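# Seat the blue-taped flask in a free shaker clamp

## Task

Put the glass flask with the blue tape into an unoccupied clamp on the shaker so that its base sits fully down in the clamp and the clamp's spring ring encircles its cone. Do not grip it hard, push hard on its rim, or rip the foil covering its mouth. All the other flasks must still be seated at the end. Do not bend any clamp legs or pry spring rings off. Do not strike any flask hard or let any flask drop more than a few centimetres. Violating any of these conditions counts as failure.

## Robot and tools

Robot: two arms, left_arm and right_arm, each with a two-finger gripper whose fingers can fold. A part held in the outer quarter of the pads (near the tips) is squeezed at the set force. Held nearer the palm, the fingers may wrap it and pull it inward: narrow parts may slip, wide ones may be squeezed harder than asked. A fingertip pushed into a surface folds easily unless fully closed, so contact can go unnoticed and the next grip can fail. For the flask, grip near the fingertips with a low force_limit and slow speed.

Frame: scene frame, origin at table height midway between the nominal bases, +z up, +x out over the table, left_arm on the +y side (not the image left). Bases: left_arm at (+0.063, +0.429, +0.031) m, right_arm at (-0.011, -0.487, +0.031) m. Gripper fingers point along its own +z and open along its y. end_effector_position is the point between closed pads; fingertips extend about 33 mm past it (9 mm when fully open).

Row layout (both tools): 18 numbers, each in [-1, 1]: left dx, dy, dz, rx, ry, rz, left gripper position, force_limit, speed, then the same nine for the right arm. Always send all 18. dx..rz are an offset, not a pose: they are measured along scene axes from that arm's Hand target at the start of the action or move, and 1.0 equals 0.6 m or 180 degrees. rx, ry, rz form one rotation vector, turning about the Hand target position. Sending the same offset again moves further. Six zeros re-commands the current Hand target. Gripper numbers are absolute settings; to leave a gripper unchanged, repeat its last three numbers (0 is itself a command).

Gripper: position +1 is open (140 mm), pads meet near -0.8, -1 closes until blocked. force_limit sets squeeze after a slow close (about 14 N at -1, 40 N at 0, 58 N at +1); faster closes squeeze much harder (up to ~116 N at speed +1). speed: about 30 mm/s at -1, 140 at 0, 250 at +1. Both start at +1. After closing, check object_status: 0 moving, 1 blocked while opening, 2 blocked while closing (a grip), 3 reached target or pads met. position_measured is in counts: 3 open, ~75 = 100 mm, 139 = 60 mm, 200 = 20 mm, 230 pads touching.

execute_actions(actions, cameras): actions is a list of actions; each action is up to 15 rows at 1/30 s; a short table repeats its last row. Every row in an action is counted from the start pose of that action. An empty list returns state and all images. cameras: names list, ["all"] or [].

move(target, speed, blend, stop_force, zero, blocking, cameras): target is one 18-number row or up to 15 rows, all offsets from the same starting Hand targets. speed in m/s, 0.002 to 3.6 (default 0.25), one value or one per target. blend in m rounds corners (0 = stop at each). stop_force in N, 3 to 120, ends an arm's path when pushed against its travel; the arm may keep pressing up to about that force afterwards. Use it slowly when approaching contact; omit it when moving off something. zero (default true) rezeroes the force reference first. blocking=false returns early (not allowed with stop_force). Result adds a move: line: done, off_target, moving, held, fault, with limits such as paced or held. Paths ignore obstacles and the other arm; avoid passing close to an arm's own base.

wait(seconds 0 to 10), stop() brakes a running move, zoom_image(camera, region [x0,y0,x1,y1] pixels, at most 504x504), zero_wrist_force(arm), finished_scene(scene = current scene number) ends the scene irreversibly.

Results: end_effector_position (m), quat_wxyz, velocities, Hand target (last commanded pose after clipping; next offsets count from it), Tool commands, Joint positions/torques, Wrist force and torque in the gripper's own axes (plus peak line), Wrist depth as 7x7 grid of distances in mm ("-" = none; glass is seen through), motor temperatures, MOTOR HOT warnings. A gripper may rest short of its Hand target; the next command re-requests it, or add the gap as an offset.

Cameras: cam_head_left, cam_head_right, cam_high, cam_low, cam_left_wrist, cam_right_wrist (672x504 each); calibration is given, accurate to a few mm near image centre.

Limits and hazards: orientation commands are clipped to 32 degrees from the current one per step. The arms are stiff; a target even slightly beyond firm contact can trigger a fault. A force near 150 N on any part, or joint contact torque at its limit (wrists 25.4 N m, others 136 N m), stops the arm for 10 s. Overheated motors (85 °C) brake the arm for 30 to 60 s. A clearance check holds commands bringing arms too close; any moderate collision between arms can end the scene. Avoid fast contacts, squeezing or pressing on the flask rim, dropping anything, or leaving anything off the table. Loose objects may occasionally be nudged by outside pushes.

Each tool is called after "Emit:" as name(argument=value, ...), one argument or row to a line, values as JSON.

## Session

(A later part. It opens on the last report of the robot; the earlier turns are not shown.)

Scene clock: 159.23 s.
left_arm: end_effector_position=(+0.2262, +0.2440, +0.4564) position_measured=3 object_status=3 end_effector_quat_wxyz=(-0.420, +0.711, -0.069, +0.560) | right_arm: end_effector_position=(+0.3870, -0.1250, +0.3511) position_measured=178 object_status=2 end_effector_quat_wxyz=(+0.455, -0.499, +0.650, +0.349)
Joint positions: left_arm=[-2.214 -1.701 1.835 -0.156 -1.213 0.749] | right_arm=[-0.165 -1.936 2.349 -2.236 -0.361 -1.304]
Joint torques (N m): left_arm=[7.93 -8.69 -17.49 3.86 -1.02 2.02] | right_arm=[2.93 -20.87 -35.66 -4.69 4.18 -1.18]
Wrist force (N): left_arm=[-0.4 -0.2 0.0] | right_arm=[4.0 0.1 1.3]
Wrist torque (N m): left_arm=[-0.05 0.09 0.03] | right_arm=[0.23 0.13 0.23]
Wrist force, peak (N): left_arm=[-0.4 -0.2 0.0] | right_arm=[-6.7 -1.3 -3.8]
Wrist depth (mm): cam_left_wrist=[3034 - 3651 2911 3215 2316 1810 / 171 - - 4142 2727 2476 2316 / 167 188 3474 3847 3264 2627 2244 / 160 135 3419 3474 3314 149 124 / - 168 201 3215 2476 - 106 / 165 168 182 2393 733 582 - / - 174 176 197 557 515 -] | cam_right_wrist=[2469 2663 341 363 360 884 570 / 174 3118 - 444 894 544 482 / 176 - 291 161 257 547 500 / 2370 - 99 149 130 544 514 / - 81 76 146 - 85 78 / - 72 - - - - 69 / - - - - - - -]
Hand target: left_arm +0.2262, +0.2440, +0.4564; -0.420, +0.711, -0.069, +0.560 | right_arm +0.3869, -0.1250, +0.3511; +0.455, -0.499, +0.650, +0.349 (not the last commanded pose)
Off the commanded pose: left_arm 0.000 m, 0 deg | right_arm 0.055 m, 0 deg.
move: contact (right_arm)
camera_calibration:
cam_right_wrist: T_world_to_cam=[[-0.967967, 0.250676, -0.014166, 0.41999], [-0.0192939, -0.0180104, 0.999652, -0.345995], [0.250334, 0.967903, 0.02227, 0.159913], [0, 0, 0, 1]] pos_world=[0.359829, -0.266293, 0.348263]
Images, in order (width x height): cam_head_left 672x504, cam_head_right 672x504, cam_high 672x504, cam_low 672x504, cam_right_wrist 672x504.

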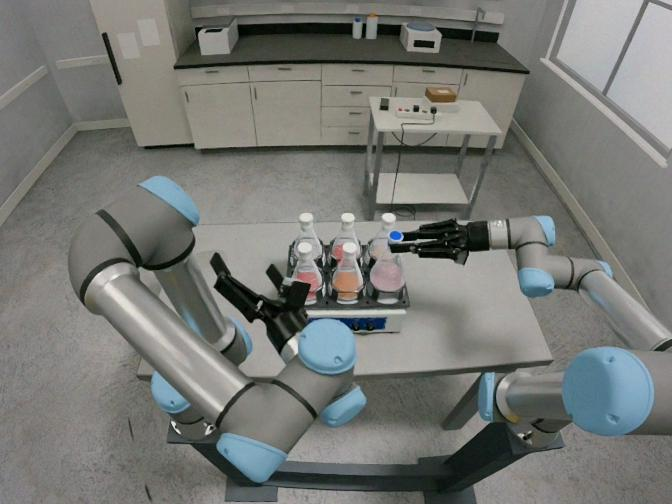

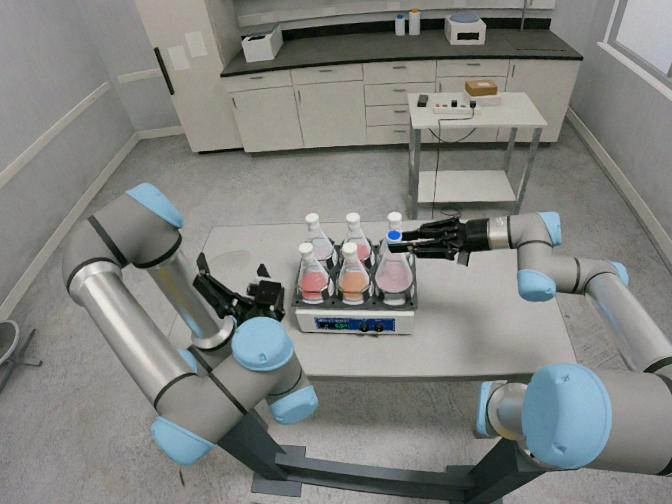

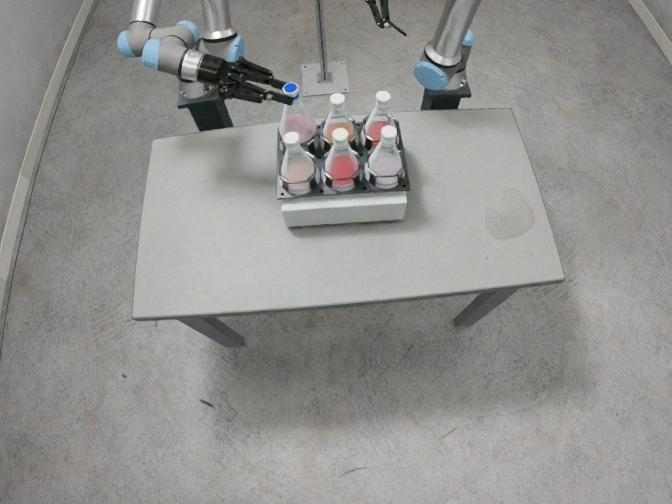

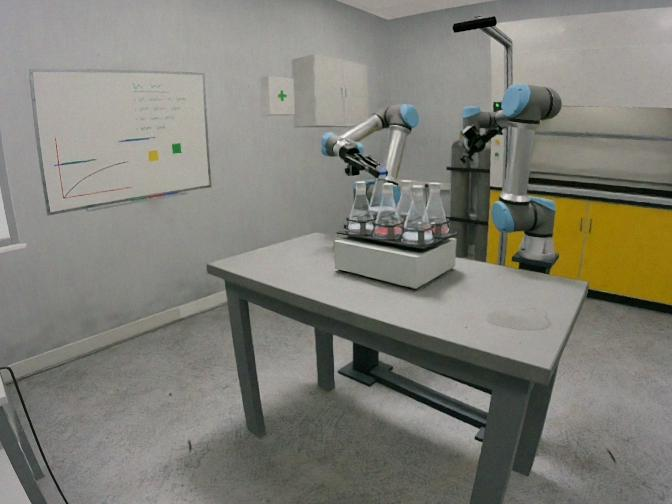

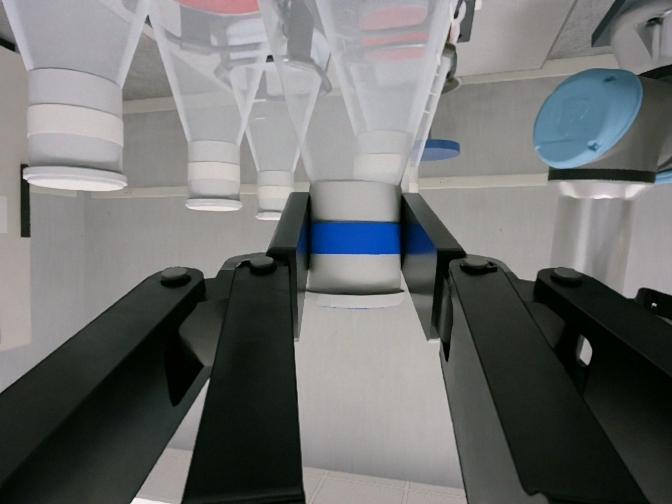

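Emit:
move(
  target=[0,0,0,0,0,0,1,1,1,0,0,-0.095,0,0,0,-1,-1,-1],
  speed=0.015,
  stop_force=20,
  cameras=["cam_head_right","cam_low","cam_right_wrist"],
)

Emit:
zoom_image(
  camera="cam_head_right",
  region=[330, 190, 450, 340],
)

Emit:
zoom_image(
  camera="cam_low",
  region=[310, 140, 430, 260],
)

Scene clock: 167.17 s.
left_arm: end_effector_position=(+0.2262, +0.2440, +0.4564) position_measured=3 object_status=3 end_effector_quat_wxyz=(-0.420, +0.711, -0.069, +0.560) | right_arm: end_effector_position=(+0.3869, -0.1250, +0.3458) position_measured=178 object_status=2 end_effector_quat_wxyz=(+0.455, -0.499, +0.650, +0.349)
Joint positions: left_arm=[-2.214 -1.701 1.835 -0.156 -1.213 0.749] | right_arm=[-0.165 -1.929 2.36 -2.254 -0.361 -1.304]
Joint torques (N m): left_arm=[8.1 -7.49 -17.88 4.08 -0.86 2.38] | right_arm=[5.1 -16.47 -27.46 -2.65 -1.52 -0.22]
Wrist force (N): left_arm=[-0.3 0.0 0.2] | right_arm=[-9.0 -2.9 -4.9]
Wrist torque (N m): left_arm=[-0.01 0.05 0.04] | right_arm=[0.29 0.02 0.31]
Wrist force, peak (N): left_arm=[-0.5 0.3 0.2] | right_arm=[-18.0 -4.1 -10.0]
Wrist depth (mm): cam_left_wrist=[- 3215 - 2727 2798 2316 2071 / 169 - - 2834 2872 2476 2316 / 167 184 - 4896 3034 2834 2244 / 161 127 - 2911 3366 149 124 / - 168 200 3419 2762 671 106 / 165 168 181 2448 - 564 - / - 175 176 197 247 503 -] | cam_right_wrist=[2521 2633 350 352 338 769 582 / 175 3078 - 3118 3703 545 481 / 176 186 287 161 263 521 498 / 3038 - 100 148 130 531 525 / - 80 76 147 129 85 77 / - 72 - - - - 69 / - - - - - - -]
Hand target: left_arm +0.2262, +0.2440, +0.4564; -0.420, +0.711, -0.069, +0.560 | right_arm +0.3869, -0.1250, +0.3458; +0.455, -0.499, +0.650, +0.349 (not the last commanded pose)
Off the commanded pose: left_arm 0.000 m, 0 deg | right_arm 0.052 m, 0 deg.
move: contact (right_arm)
camera_calibration:
cam_right_wrist: T_world_to_cam=[[-0.968012, 0.250493, -0.0143628, 0.419948], [-0.0195062, -0.0180622, 0.999647, -0.340533], [0.250145, 0.96795, 0.0223706, 0.160078], [0, 0, 0, 1]] pos_world=[0.35983, -0.266293, 0.342863]
Images, in order (width x height): cam_head_right 672x504, cam_low 672x504, cam_right_wrist 672x504.

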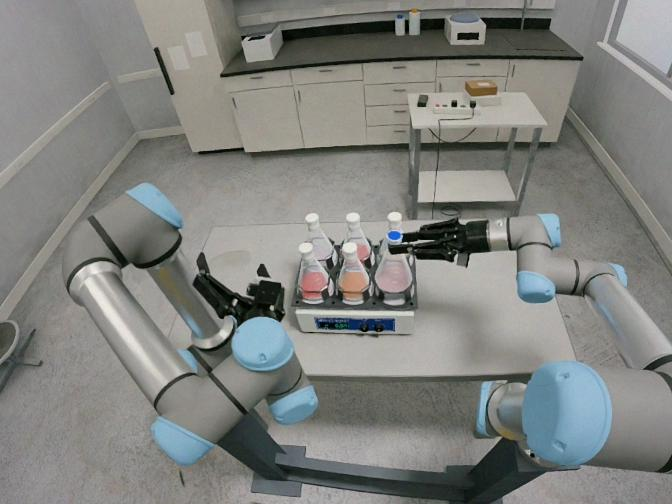

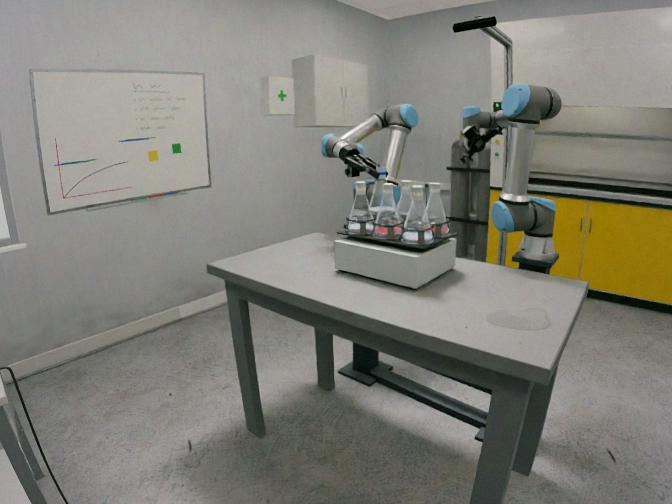

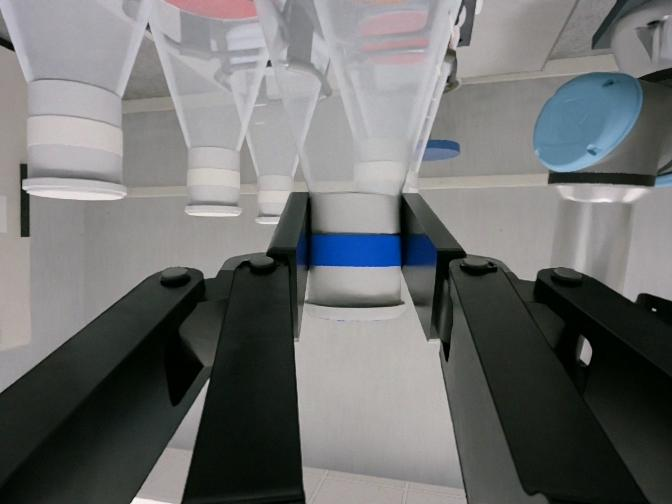

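Scaled by 3.360 from the camera's 672x504 image, which has a finer 960x720 frame.

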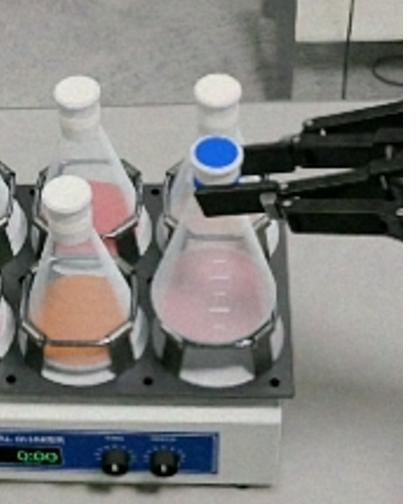

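Scaled by 4.200 from the camera's 672x504 image, which has a finer 960x720 frame.

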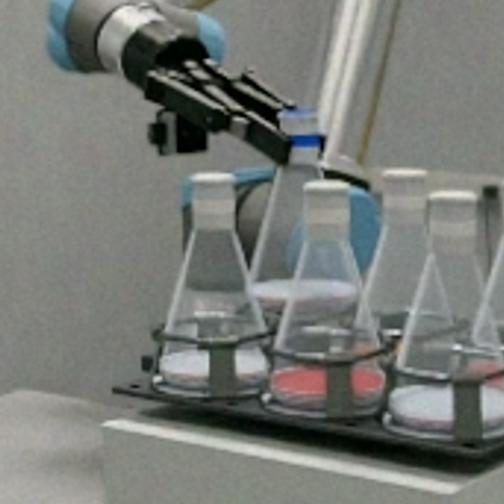

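Emit:
move(
  target=[0,0,0,0,0,0,1,1,1,0,0,0,0,0,0,-0.98,-0.02,-1],
)

Emit:
wait(
  seconds=1.5,
)

Emit:
move(
  target=[0,0,0,0,0,0,1,1,1,0,0,-0.088,0,0,0,-0.98,-0.02,-1],
  speed=0.015,
  stop_force=22,
  cameras=["cam_head_right","cam_low","cam_right_wrist"],
)

Emit:
zoom_image(
  camera="cam_head_right",
  region=[330, 190, 450, 340],
)

Emit:
zoom_image(
  camera="cam_low",
  region=[310, 140, 430, 260],
)

Scene clock: 175.13 s.
left_arm: end_effector_position=(+0.2262, +0.2440, +0.4564) position_measured=3 object_status=3 end_effector_quat_wxyz=(-0.420, +0.711, -0.069, +0.560) | right_arm: end_effector_position=(+0.3869, -0.1250, +0.3458) position_measured=178 object_status=2 end_effector_quat_wxyz=(+0.455, -0.499, +0.650, +0.349)
Joint positions: left_arm=[-2.214 -1.701 1.835 -0.156 -1.213 0.749] | right_arm=[-0.165 -1.929 2.36 -2.254 -0.361 -1.304]
Joint torques (N m): left_arm=[7.52 -8.23 -17.54 3.95 -0.96 2.11] | right_arm=[4.88 -16.26 -27.55 -2.62 0.57 -0.39]
Wrist force (N): left_arm=[-0.2 0.0 0.1] | right_arm=[-9.0 -2.9 -5.2]
Wrist torque (N m): left_arm=[-0.01 0.04 0.03] | right_arm=[0.30 -0.02 0.32]
Wrist force, peak (N): left_arm=[-0.4 0.3 0.1] | right_arm=[-9.4 -3.1 -5.3]
Wrist depth (mm): cam_left_wrist=[- - - 2762 2798 2316 2071 / 170 - 4896 3531 2798 2505 2292 / 167 3077 - 3590 3264 2693 2244 / 161 127 - 4488 3264 149 124 / - 169 199 3264 2564 713 107 / 165 168 181 2341 730 612 - / - 175 177 197 573 496 -] | cam_right_wrist=[2576 2495 345 353 340 718 578 / 175 2962 - - - 2926 489 / 177 - 287 160 262 530 504 / 3537 - 99 147 130 522 523 / - 81 76 145 130 85 77 / - 72 - - - - 69 / - - - - - - -]
Hand target: left_arm +0.2262, +0.2440, +0.4564; -0.420, +0.711, -0.069, +0.560 | right_arm +0.3869, -0.1250, +0.3458; +0.455, -0.499, +0.650, +0.349
Off the commanded pose: left_arm 0.000 m, 0 deg | right_arm 0.000 m, 0 deg.
move: done

Scene clock: 176.63 s.
left_arm: end_effector_position=(+0.2262, +0.2440, +0.4564) position_measured=3 object_status=3 end_effector_quat_wxyz=(-0.420, +0.711, -0.069, +0.560) | right_arm: end_effector_position=(+0.3869, -0.1250, +0.3458) position_measured=178 object_status=2 end_effector_quat_wxyz=(+0.455, -0.499, +0.650, +0.349)
Joint positions: left_arm=[-2.214 -1.701 1.835 -0.156 -1.213 0.749] | right_arm=[-0.165 -1.929 2.36 -2.254 -0.361 -1.304]
Joint torques (N m): left_arm=[7.17 -8.26 -17.84 3.84 -1.06 2.11] | right_arm=[5.47 -16.15 -26.2 -2.68 0.6 -0.38]
Wrist force (N): left_arm=[0.0 -0.1 0.1] | right_arm=[-9.2 -2.8 -5.4]
Wrist torque (N m): left_arm=[-0.03 -0.01 0.04] | right_arm=[0.31 0.00 0.32]
Wrist force, peak (N): left_arm=[-0.4 0.0 0.3] | right_arm=[-9.4 -2.9 -5.3]
Wrist depth (mm): cam_left_wrist=[- - - 2992 2727 2316 2112 / 170 - - 2992 2872 2595 2341 / 168 190 - - 3215 2798 2176 / 160 135 4787 4683 3215 149 118 / - 169 199 3419 2595 706 106 / 165 168 181 2393 2112 - - / - 175 176 197 570 515 -] | cam_right_wrist=[2604 2323 362 359 344 640 578 / 176 3000 - - - 535 485 / 176 186 287 161 265 523 502 / 3435 - 99 148 130 547 529 / - 81 76 145 129 85 77 / - 72 - - - - 69 / - - - - - - -]
Hand target: left_arm +0.2262, +0.2440, +0.4564; -0.420, +0.711, -0.069, +0.560 | right_arm +0.3869, -0.1250, +0.3458; +0.455, -0.499, +0.650, +0.349
Tool commands: left_gripper/position=+1.0 left_gripper/force_limit=+1.0 left_gripper/speed=+1.0 right_gripper/position=-0.98 right_gripper/force_limit=-0.02 right_gripper/speed=-1.0
Off the commanded pose: left_arm 0.000 m, 0 deg | right_arm 0.000 m, 0 deg.
wait: 1.50 s; at rest by 0.17 s

Scene clock: 177.80 s.
left_arm: end_effector_position=(+0.2262, +0.2440, +0.4564) position_measured=3 object_status=3 end_effector_quat_wxyz=(-0.420, +0.711, -0.069, +0.560) | right_arm: end_effector_position=(+0.3869, -0.1249, +0.3446) position_measured=178 object_status=2 end_effector_quat_wxyz=(+0.456, -0.499, +0.650, +0.349)
Joint positions: left_arm=[-2.214 -1.701 1.835 -0.156 -1.213 0.749] | right_arm=[-0.165 -1.927 2.363 -2.259 -0.361 -1.304]
Joint torques (N m): left_arm=[7.68 -7.07 -17.53 3.89 -1.04 2.19] | right_arm=[5.77 -11.4 -19.17 -0.98 -6.01 1.53]
Wrist force (N): left_arm=[-0.3 0.0 0.0] | right_arm=[-22.9 -5.1 -12.7]
Wrist torque (N m): left_arm=[-0.01 0.06 0.04] | right_arm=[0.17 -0.14 0.57]
Wrist force, peak (N): left_arm=[-0.4 0.0 0.1] | right_arm=[-33.7 -6.4 -18.5]
Wrist depth (mm): cam_left_wrist=[- 2834 - 2872 2798 2316 1995 / 171 3590 3034 3034 2727 2505 2367 / 167 199 - - 3215 2762 2292 / 161 127 - 4142 3314 149 124 / - 169 201 3531 2448 686 106 / 164 168 181 2292 728 612 - / - 175 176 197 564 509 -] | cam_right_wrist=[2576 2756 365 361 340 716 587 / 175 3078 - 433 - 527 485 / 176 191 286 261 2469 541 496 / 3291 - 99 148 130 525 517 / - 81 76 146 129 89 77 / - 72 - - - - 69 / - - - - - - -]
Hand target: left_arm +0.2262, +0.2440, +0.4564; -0.420, +0.711, -0.069, +0.560 | right_arm +0.3869, -0.1250, +0.3446; +0.456, -0.499, +0.650, +0.348 (not the last commanded pose)
Off the commanded pose: left_arm 0.000 m, 0 deg | right_arm 0.052 m, 0 deg.
move: contact (right_arm)
camera_calibration:
cam_right_wrist: T_world_to_cam=[[-0.968052, 0.250298, -0.0150406, 0.420101], [-0.0203083, -0.018476, 0.999623, -0.339145], [0.249926, 0.967993, 0.0229689, 0.159894], [0, 0, 0, 1]] pos_world=[0.359831, -0.266192, 0.341663]
Images, in order (width x height): cam_head_right 672x504, cam_low 672x504, cam_right_wrist 672x504.

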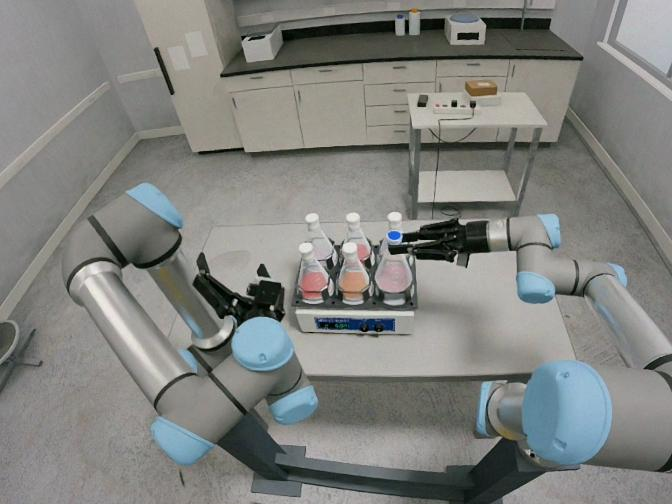

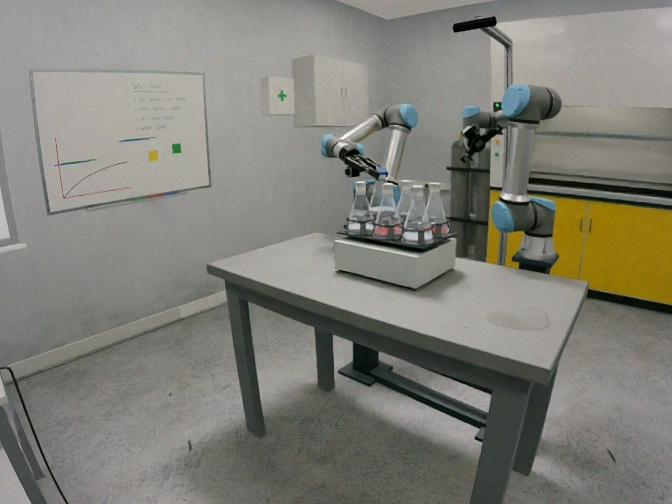

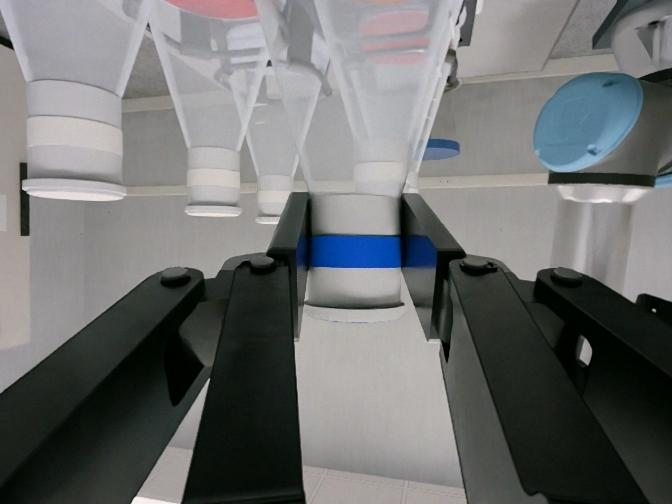

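Scaled by 3.360 from the camera's 672x504 image, which has a finer 960x720 frame.

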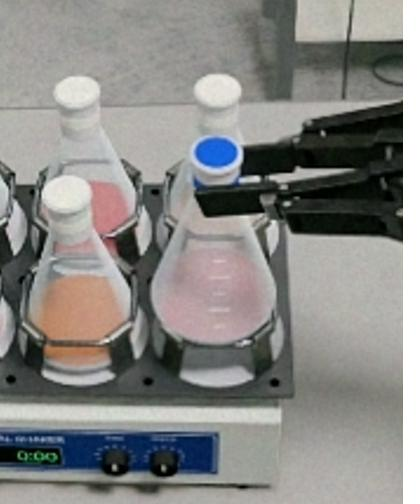

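Scaled by 4.200 from the camera's 672x504 image, which has a finer 960x720 frame.

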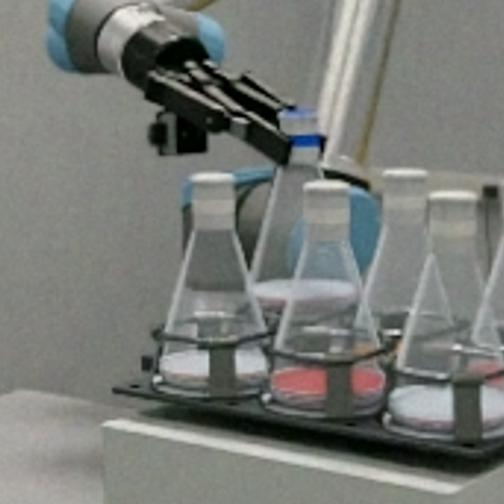

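Emit:
move(
  target=[
    [0,0,0,0,0,0,1,1,1,0,0,0.012,0,0,0,-0.98,-0.02,-1],
    [0,0,0,0,0,0,1,1,1,0.005,0.002,0.012,0,0,0,-0.98,-0.02,-1],
  ],
  speed=0.03,
)

Emit:
move(
  target=[0,0,0,0,0,0,1,1,1,0,0,-0.08,0,0,0,-0.98,-0.02,-1],
  speed=0.015,
  stop_force=25,
  cameras=["cam_head_right","cam_head_left","cam_low","cam_right_wrist"],
)

Emit:
zoom_image(
  camera="cam_head_right",
  region=[370, 240, 430, 310],
)

Emit:
zoom_image(
  camera="cam_head_left",
  region=[355, 240, 415, 310],
)

Emit:
zoom_image(
  camera="cam_right_wrist",
  region=[220, 0, 500, 220],
)

Scene clock: 193.60 s.
left_arm: end_effector_position=(+0.2262, +0.2440, +0.4564) position_measured=3 object_status=3 end_effector_quat_wxyz=(-0.420, +0.711, -0.069, +0.560) | right_arm: end_effector_position=(+0.3899, -0.1237, +0.3518) position_measured=178 object_status=2 end_effector_quat_wxyz=(+0.456, -0.499, +0.650, +0.349) end_effector_velocity=(-0.001, +0.000, -0.001) end_effector_angular_velocity=(+0.000, +0.002, +0.001)
Joint positions: left_arm=[-2.214 -1.701 1.835 -0.156 -1.213 0.749] | right_arm=[-0.16 -1.923 2.344 -2.258 -0.362 -1.289]
Joint velocities: left_arm=[within noise] | right_arm=[0 -0.001 0.002 0.005 0 -0.004]
Joint torques (N m): left_arm=[7.63 -9.34 -17.42 3.96 -1.02 2.16] | right_arm=[-7.52 -21.37 -17.1 -2.01 1.78 -1.6]
Wrist force (N): left_arm=[-0.2 0.1 0.0] | right_arm=[3.7 0.1 1.8]
Wrist torque (N m): left_arm=[0.02 0.03 0.03] | right_arm=[0.24 0.20 0.19]
Wrist force, peak (N): left_arm=[-0.2 0.2 0.4] | right_arm=[-23.0 -5.0 -12.7]
Wrist depth (mm): cam_left_wrist=[2244 3419 3714 2992 2911 2316 2052 / 175 3474 3847 3989 2834 2420 2316 / 168 197 - - 3077 2798 2244 / 161 135 5254 3168 3215 149 124 / - 169 200 3419 2659 713 106 / 165 168 181 2341 2154 607 - / - 175 176 196 554 501 -] | cam_right_wrist=[2346 2604 347 362 362 671 582 / 171 3118 468 446 2693 545 481 / 180 190 288 260 373 545 501 / 2521 - 99 147 130 536 528 / - 80 76 146 130 85 77 / - 72 - - - - 69 / - - - - - - -]
Hand target: left_arm +0.2262, +0.2440, +0.4564; -0.420, +0.711, -0.069, +0.560 | right_arm +0.3899, -0.1238, +0.3518; +0.456, -0.499, +0.650, +0.348
Off the commanded pose: left_arm 0.000 m, 0 deg | right_arm 0.000 m, 0 deg.
move: done

Scene clock: 195.10 s.
left_arm: end_effector_position=(+0.2262, +0.2440, +0.4564) position_measured=3 object_status=3 end_effector_quat_wxyz=(-0.420, +0.711, -0.069, +0.560) | right_arm: end_effector_position=(+0.3900, -0.1237, +0.3446) position_measured=178 object_status=2 end_effector_quat_wxyz=(+0.456, -0.499, +0.649, +0.348)
Joint positions: left_arm=[-2.214 -1.701 1.835 -0.156 -1.213 0.749] | right_arm=[-0.16 -1.913 2.359 -2.283 -0.362 -1.289]
Joint torques (N m): left_arm=[7.29 -7.13 -17.97 3.92 -1.14 2.14] | right_arm=[-1.42 -14.51 -22.81 -1.46 -4.25 -1.53]
Wrist force (N): left_arm=[0.0 0.0 0.1] | right_arm=[-17.4 -3.5 -10.0]
Wrist torque (N m): left_arm=[-0.01 0.00 0.04] | right_arm=[0.24 -0.04 0.49]
Wrist force, peak (N): left_arm=[-0.5 0.0 0.1] | right_arm=[-25.2 -4.8 -14.5]
Wrist depth (mm): cam_left_wrist=[2911 4142 - 2911 2911 2198 2091 / 171 5385 4396 2872 2834 2534 2659 / 167 3168 - - 3122 2693 2176 / 160 127 3215 4488 3366 149 124 / - 168 198 3474 2627 659 107 / 165 168 182 2316 733 589 - / - 174 176 195 562 515 -] | cam_right_wrist=[2495 2604 343 350 337 - 587 / 173 2821 - - 2194 528 481 / 173 182 285 260 256 551 499 / 2788 - 99 148 130 112 527 / - 81 76 146 129 85 77 / - 72 - 3160 - - 69 / - - - 3038 - - -]
Hand target: left_arm +0.2262, +0.2440, +0.4564; -0.420, +0.711, -0.069, +0.560 | right_arm +0.3900, -0.1237, +0.3446; +0.456, -0.499, +0.649, +0.348 (not the last commanded pose)
Off the commanded pose: left_arm 0.000 m, 0 deg | right_arm 0.041 m, 0 deg.
move: contact (right_arm)
camera_calibration:
cam_right_wrist: T_world_to_cam=[[-0.968065, 0.250214, -0.015598, 0.423], [-0.0208962, -0.018532, 0.99961, -0.338859], [0.249828, 0.968013, 0.0231687, 0.158026], [0, 0, 0, 1]] pos_world=[0.362931, -0.265092, 0.341664]
Images, in order (width x height): cam_head_left 672x504, cam_head_right 672x504, cam_low 672x504, cam_right_wrist 672x504.

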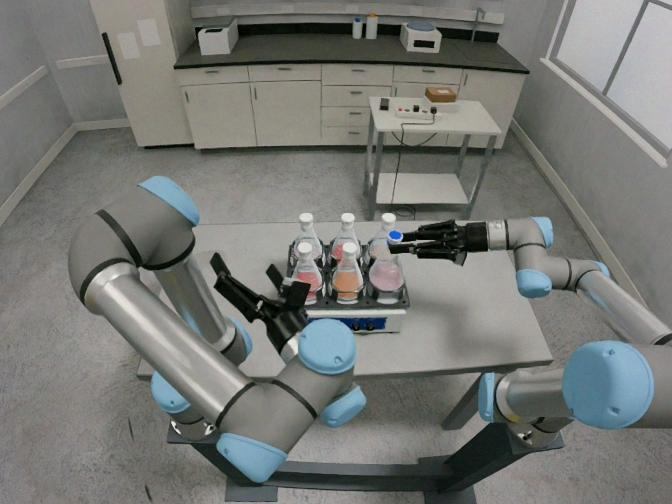

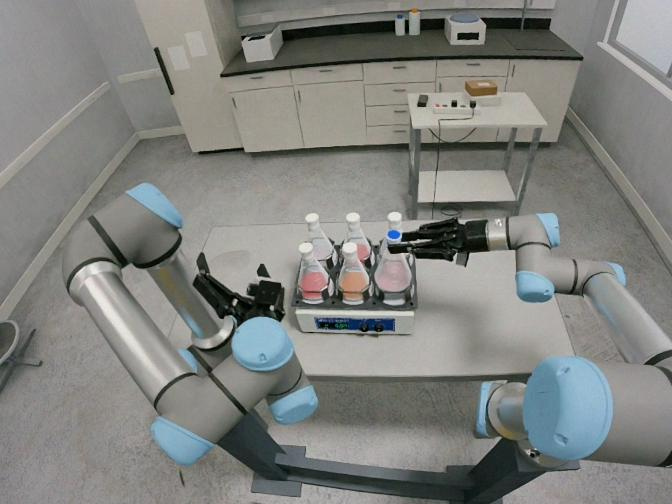

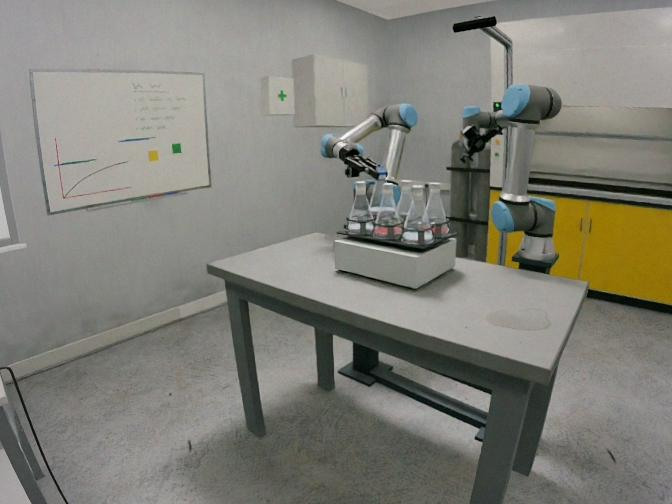

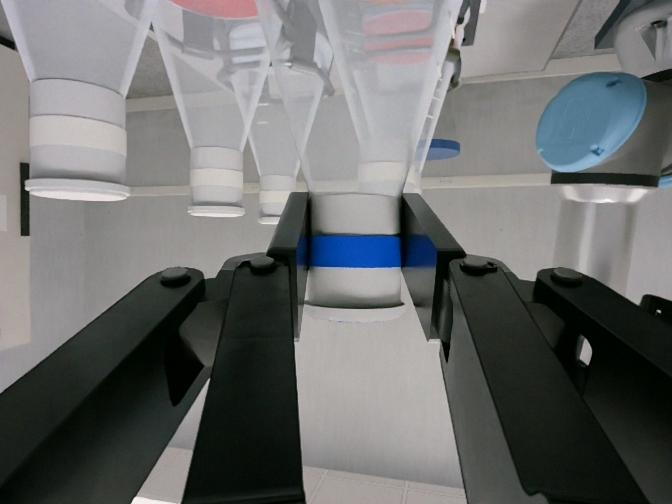

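Scaled by 7.200 from the camera's 672x504 image, which has a finer 960x720 frame.

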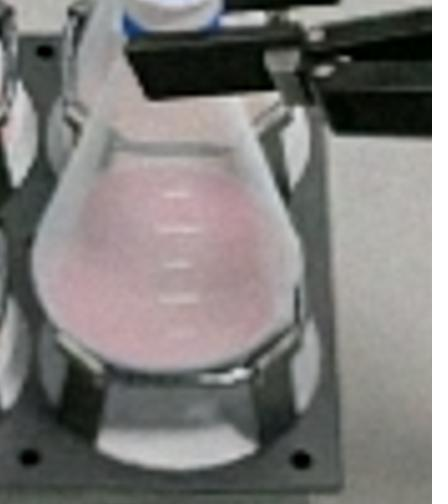

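Scaled by 7.200 from the camera's 672x504 image, which has a finer 960x720 frame.

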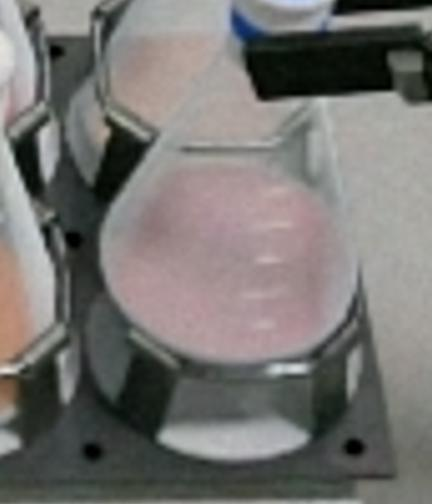

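Scaled by 1.800 from the camera's 672x504 image, which has a finer 960x720 frame.

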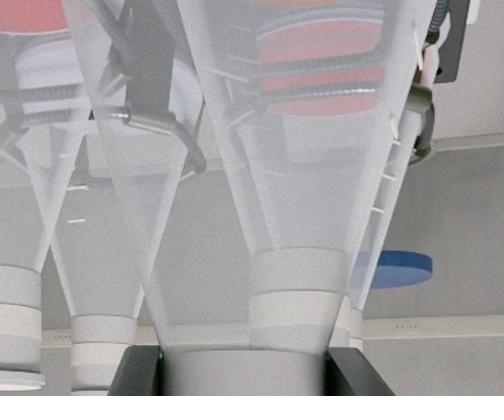

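Emit:
move(
  target=[
    [0,0,0,0,0,0,1,1,1,0,0,0.012,0,0,0,-0.98,-0.02,-1],
    [0,0,0,0,0,0,1,1,1,0.001,-0.0075,0.012,0,0,0,-0.98,-0.02,-1],
  ],
  speed=0.03,
)

Emit:
move(
  target=[0,0,0,0,0,0,1,1,1,0,0,-0.08,0,0,0,-0.98,-0.02,-1],
  speed=0.015,
  stop_force=25,
  cameras=["cam_head_right","cam_head_left","cam_low","cam_right_wrist"],
)

Emit:
zoom_image(
  camera="cam_head_right",
  region=[370, 240, 430, 310],
)

Emit:
zoom_image(
  camera="cam_head_left",
  region=[355, 240, 415, 310],
)

Scene clock: 204.20 s.
left_arm: end_effector_position=(+0.2262, +0.2440, +0.4564) position_measured=3 object_status=3 end_effector_quat_wxyz=(-0.420, +0.711, -0.069, +0.560) | right_arm: end_effector_position=(+0.3906, -0.1283, +0.3520) position_measured=178 object_status=2 end_effector_quat_wxyz=(+0.456, -0.499, +0.649, +0.348)
Joint positions: left_arm=[-2.214 -1.701 1.835 -0.156 -1.213 0.749] | right_arm=[-0.174 -1.932 2.34 -2.209 -0.358 -1.328]
Joint torques (N m): left_arm=[6.96 -7.79 -17.76 3.95 -0.88 2.25] | right_arm=[11.46 1.16 -29.43 -4.78 2.05 1.79]
Wrist force (N): left_arm=[-0.1 0.1 0.0] | right_arm=[4.0 0.2 1.5]
Wrist torque (N m): left_arm=[0.01 0.03 0.04] | right_arm=[0.25 0.12 0.20]
Wrist force, peak (N): left_arm=[-0.4 0.0 0.2] | right_arm=[-17.5 -3.7 -10.2]
Wrist depth (mm): cam_left_wrist=[- - - 2992 2992 2221 2071 / 169 - 3590 3215 2951 2476 2341 / 167 187 - - 3366 2834 2198 / 160 127 - 3474 3264 149 124 / - 168 200 3366 3314 643 106 / 165 168 182 2341 1857 615 - / - 175 177 196 585 513 -] | cam_right_wrist=[2469 2788 347 370 362 3885 591 / 175 3000 874 437 2418 530 485 / 181 183 290 272 264 536 499 / 3246 - 99 148 130 539 511 / - 80 76 147 129 85 77 / - 72 - - - - 69 / - - - - - - -]
Hand target: left_arm +0.2262, +0.2440, +0.4564; -0.420, +0.711, -0.069, +0.560 | right_arm +0.3906, -0.1282, +0.3518; +0.456, -0.499, +0.649, +0.348
Off the commanded pose: left_arm 0.000 m, 0 deg | right_arm 0.000 m, 0 deg.
move: done

Scene clock: 206.07 s.
left_arm: end_effector_position=(+0.2262, +0.2440, +0.4564) position_measured=3 object_status=3 end_effector_quat_wxyz=(-0.420, +0.711, -0.069, +0.560) | right_arm: end_effector_position=(+0.3906, -0.1282, +0.3400) position_measured=178 object_status=2 end_effector_quat_wxyz=(+0.456, -0.499, +0.649, +0.348)
Joint positions: left_arm=[-2.214 -1.701 1.835 -0.156 -1.213 0.749] | right_arm=[-0.174 -1.916 2.364 -2.249 -0.358 -1.329]
Joint torques (N m): left_arm=[7.48 -7.66 -18.57 3.89 -0.81 2.18] | right_arm=[9.25 -15.18 -24.84 -1.83 -3.07 -0.53]
Wrist force (N): left_arm=[-0.1 0.1 0.2] | right_arm=[-14.5 -2.5 -3.7]
Wrist torque (N m): left_arm=[0.01 0.01 0.03] | right_arm=[0.43 -0.06 0.09]
Wrist force, peak (N): left_arm=[0.0 0.1 0.4] | right_arm=[-23.0 -3.5 -9.9]
Wrist depth (mm): cam_left_wrist=[2595 2341 - 2798 2992 2292 2071 / 172 3366 - 3034 2762 2534 2292 / 167 199 - - 3366 2872 2176 / 160 127 - 3590 3314 149 124 / - 169 200 3314 3077 686 106 / 164 168 182 2564 740 590 - / - 175 176 196 570 510 -] | cam_right_wrist=[2548 2604 343 322 344 691 582 / 2548 3118 457 443 - 541 488 / 175 192 290 256 259 559 493 / 2890 - 99 148 130 111 535 / - 81 76 148 129 89 77 / - 72 - 3703 - - 69 / - - - - - - -]
Hand target: left_arm +0.2262, +0.2440, +0.4564; -0.420, +0.711, -0.069, +0.560 | right_arm +0.3906, -0.1282, +0.3400; +0.456, -0.499, +0.649, +0.348 (not the last commanded pose)
Off the commanded pose: left_arm 0.000 m, 0 deg | right_arm 0.036 m, 0 deg.
move: contact (right_arm)
camera_calibration:
cam_right_wrist: T_world_to_cam=[[-0.968105, 0.250036, -0.0159385, 0.424692], [-0.0212975, -0.0187418, 0.999598, -0.334237], [0.249637, 0.968055, 0.0234691, 0.162221], [0, 0, 0, 1]] pos_world=[0.363531, -0.269492, 0.337064]
Images, in order (width x height): cam_head_left 672x504, cam_head_right 672x504, cam_low 672x504, cam_right_wrist 672x504.

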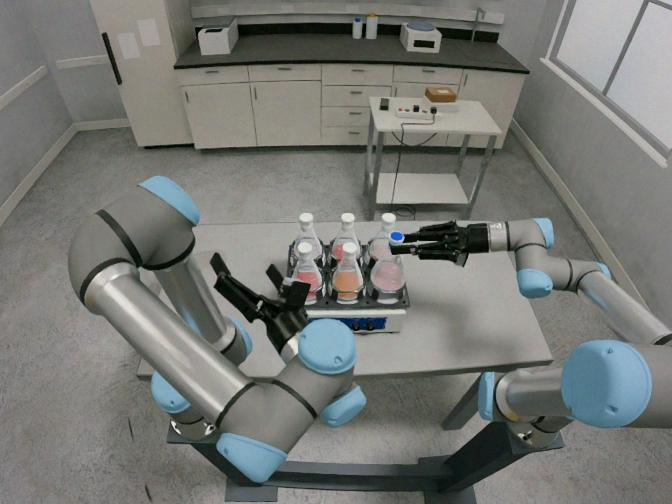

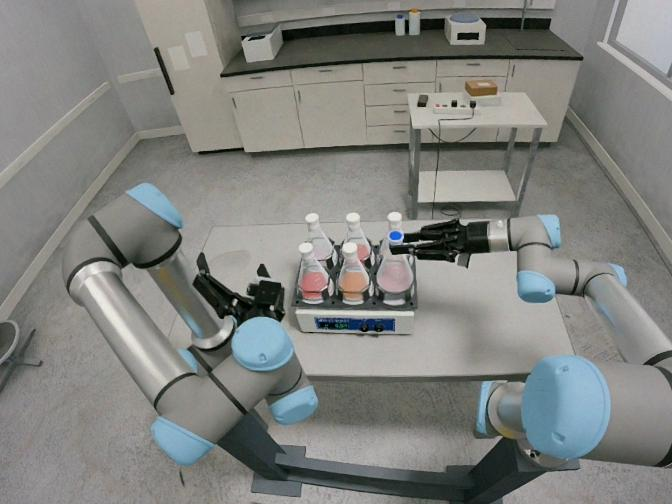

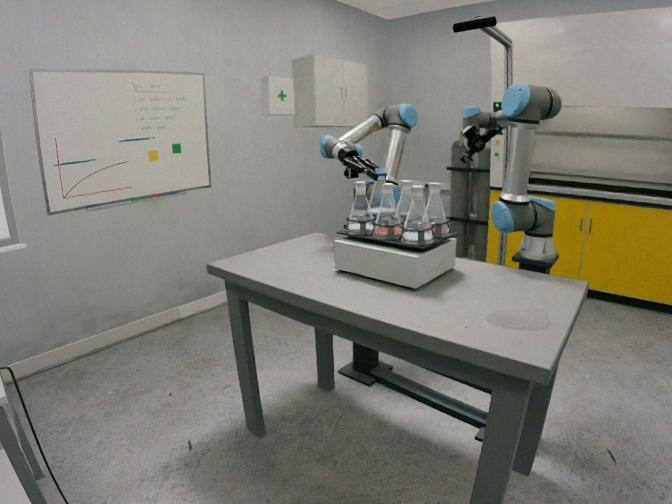

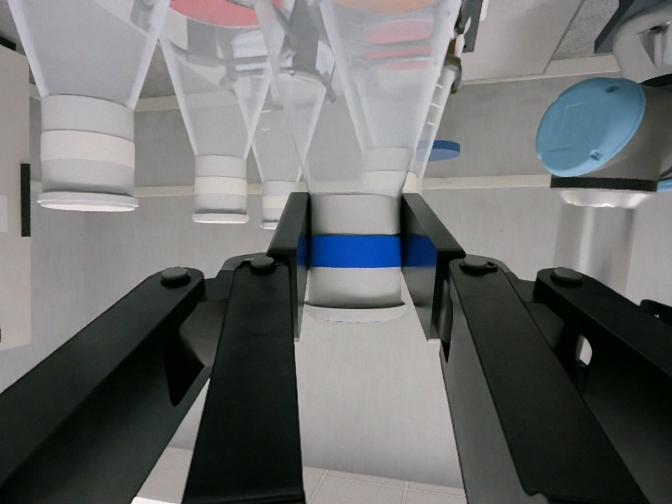

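Scaled by 7.200 from the camera's 672x504 image, which has a finer 960x720 frame.

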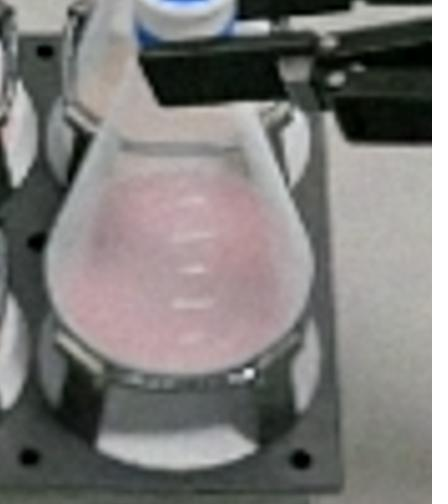

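Scaled by 7.200 from the camera's 672x504 image, which has a finer 960x720 frame.

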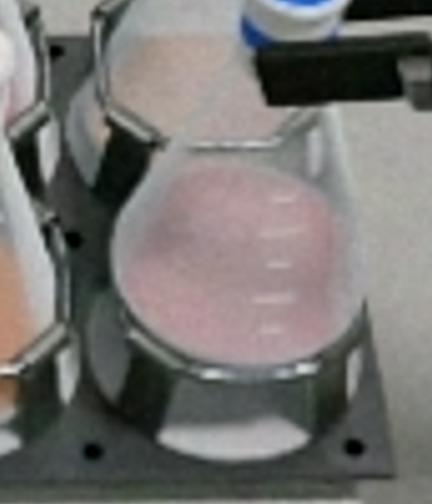

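Emit:
move(
  target=[0,0,0,0,0,0,1,1,1,0,0,-0.075,0,0,0,-0.98,-0.02,-1],
  speed=0.015,
  stop_force=20,
  cameras=["cam_head_right","cam_head_left","cam_low","cam_right_wrist"],
)

Emit:
zoom_image(
  camera="cam_head_right",
  region=[370, 240, 430, 310],
)

Emit:
zoom_image(
  camera="cam_head_left",
  region=[355, 240, 415, 310],
)

Scene clock: 211.03 s.
left_arm: end_effector_position=(+0.2262, +0.2440, +0.4564) position_measured=3 object_status=3 end_effector_quat_wxyz=(-0.420, +0.711, -0.069, +0.560) | right_arm: end_effector_position=(+0.3906, -0.1281, +0.3388) position_measured=178 object_status=2 end_effector_quat_wxyz=(+0.456, -0.499, +0.649, +0.348)
Joint positions: left_arm=[-2.214 -1.701 1.835 -0.156 -1.213 0.749] | right_arm=[-0.174 -1.913 2.367 -2.255 -0.358 -1.329]
Joint torques (N m): left_arm=[6.88 -8 -18.87 3.76 -0.98 2.08] | right_arm=[5.2 -12.44 -20.59 -0.93 -6.41 1.83]
Wrist force (N): left_arm=[-0.2 -0.1 0.2] | right_arm=[-23.3 -2.1 -5.6]
Wrist torque (N m): left_arm=[-0.03 0.04 0.04] | right_arm=[0.41 -0.21 0.11]
Wrist force, peak (N): left_arm=[-0.4 0.0 0.1] | right_arm=[-35.3 -3.6 -14.3]
Wrist depth (mm): cam_left_wrist=[- - 2992 2992 2834 2367 2091 / 169 3651 - 2727 2911 2627 2267 / 167 188 3651 - 3366 2762 2341 / 161 127 - 3847 3264 149 124 / - 168 200 3590 2951 647 106 / 165 168 181 2476 2176 585 - / - 174 177 196 557 510 -] | cam_right_wrist=[2469 2633 349 323 343 760 577 / 2469 3078 462 426 - 530 488 / 175 183 290 266 264 545 501 / 3822 - 101 147 130 111 516 / - 81 76 147 129 89 77 / - 72 - - - - 69 / - - - - - - -]
Hand target: left_arm +0.2262, +0.2440, +0.4564; -0.420, +0.711, -0.069, +0.560 | right_arm +0.3906, -0.1282, +0.3387; +0.456, -0.499, +0.649, +0.348 (not the last commanded pose)
Off the commanded pose: left_arm 0.000 m, 0 deg | right_arm 0.044 m, 0 deg.
move: contact (right_arm)
camera_calibration:
cam_right_wrist: T_world_to_cam=[[-0.968142, 0.249844, -0.0167135, 0.424988], [-0.0221934, -0.0191319, 0.999571, -0.332606], [0.249417, 0.968097, 0.0240673, 0.162119], [0, 0, 0, 1]] pos_world=[0.363632, -0.269491, 0.335664]
Images, in order (width x height): cam_head_left 672x504, cam_head_right 672x504, cam_low 672x504, cam_right_wrist 672x504.

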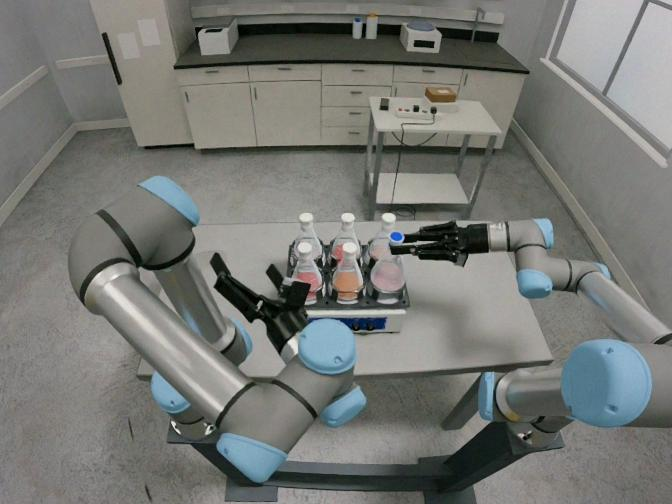

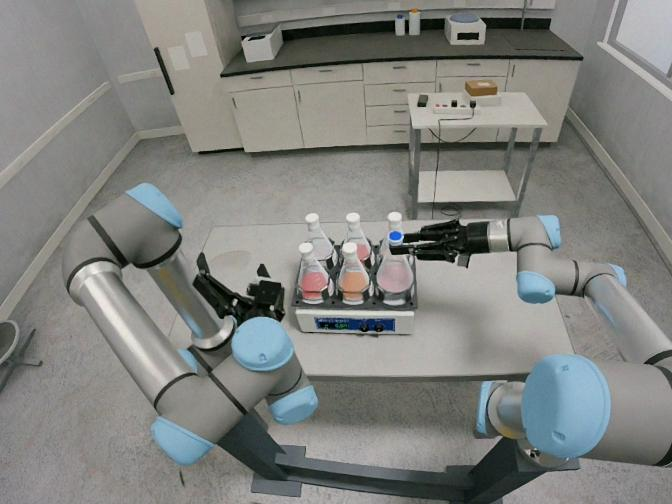

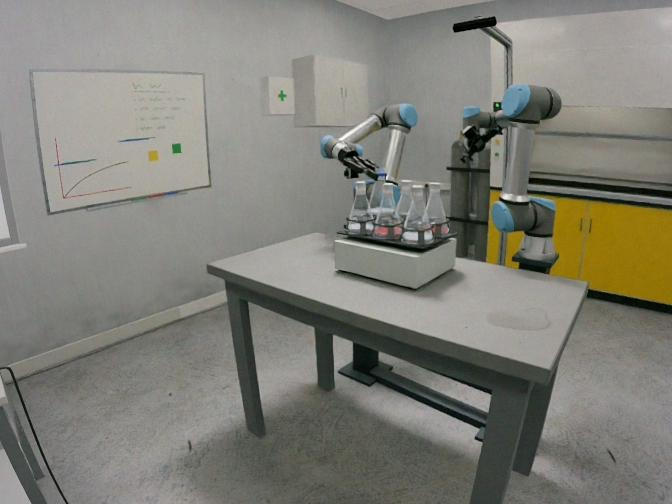

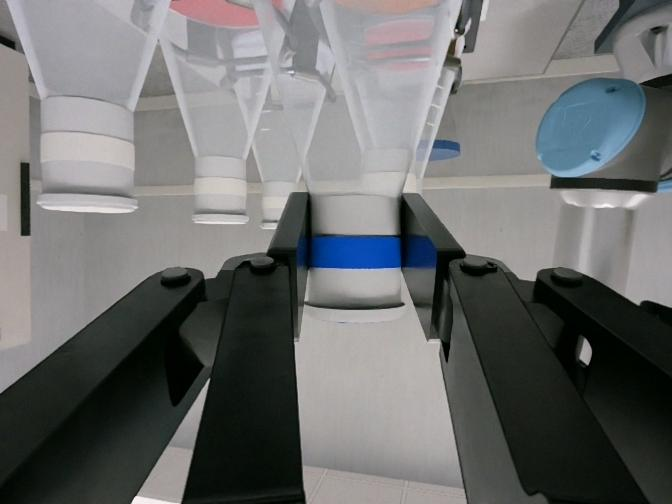

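Scaled by 7.200 from the camera's 672x504 image, which has a finer 960x720 frame.

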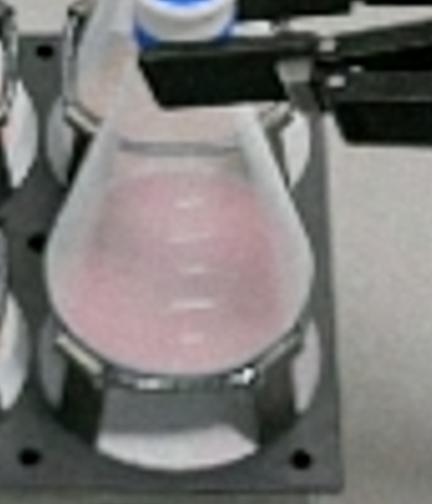

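Scaled by 7.200 from the camera's 672x504 image, which has a finer 960x720 frame.

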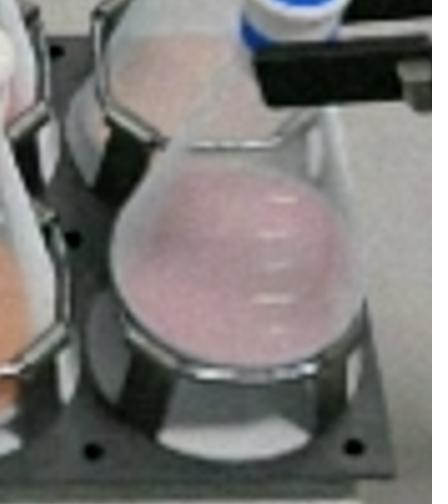

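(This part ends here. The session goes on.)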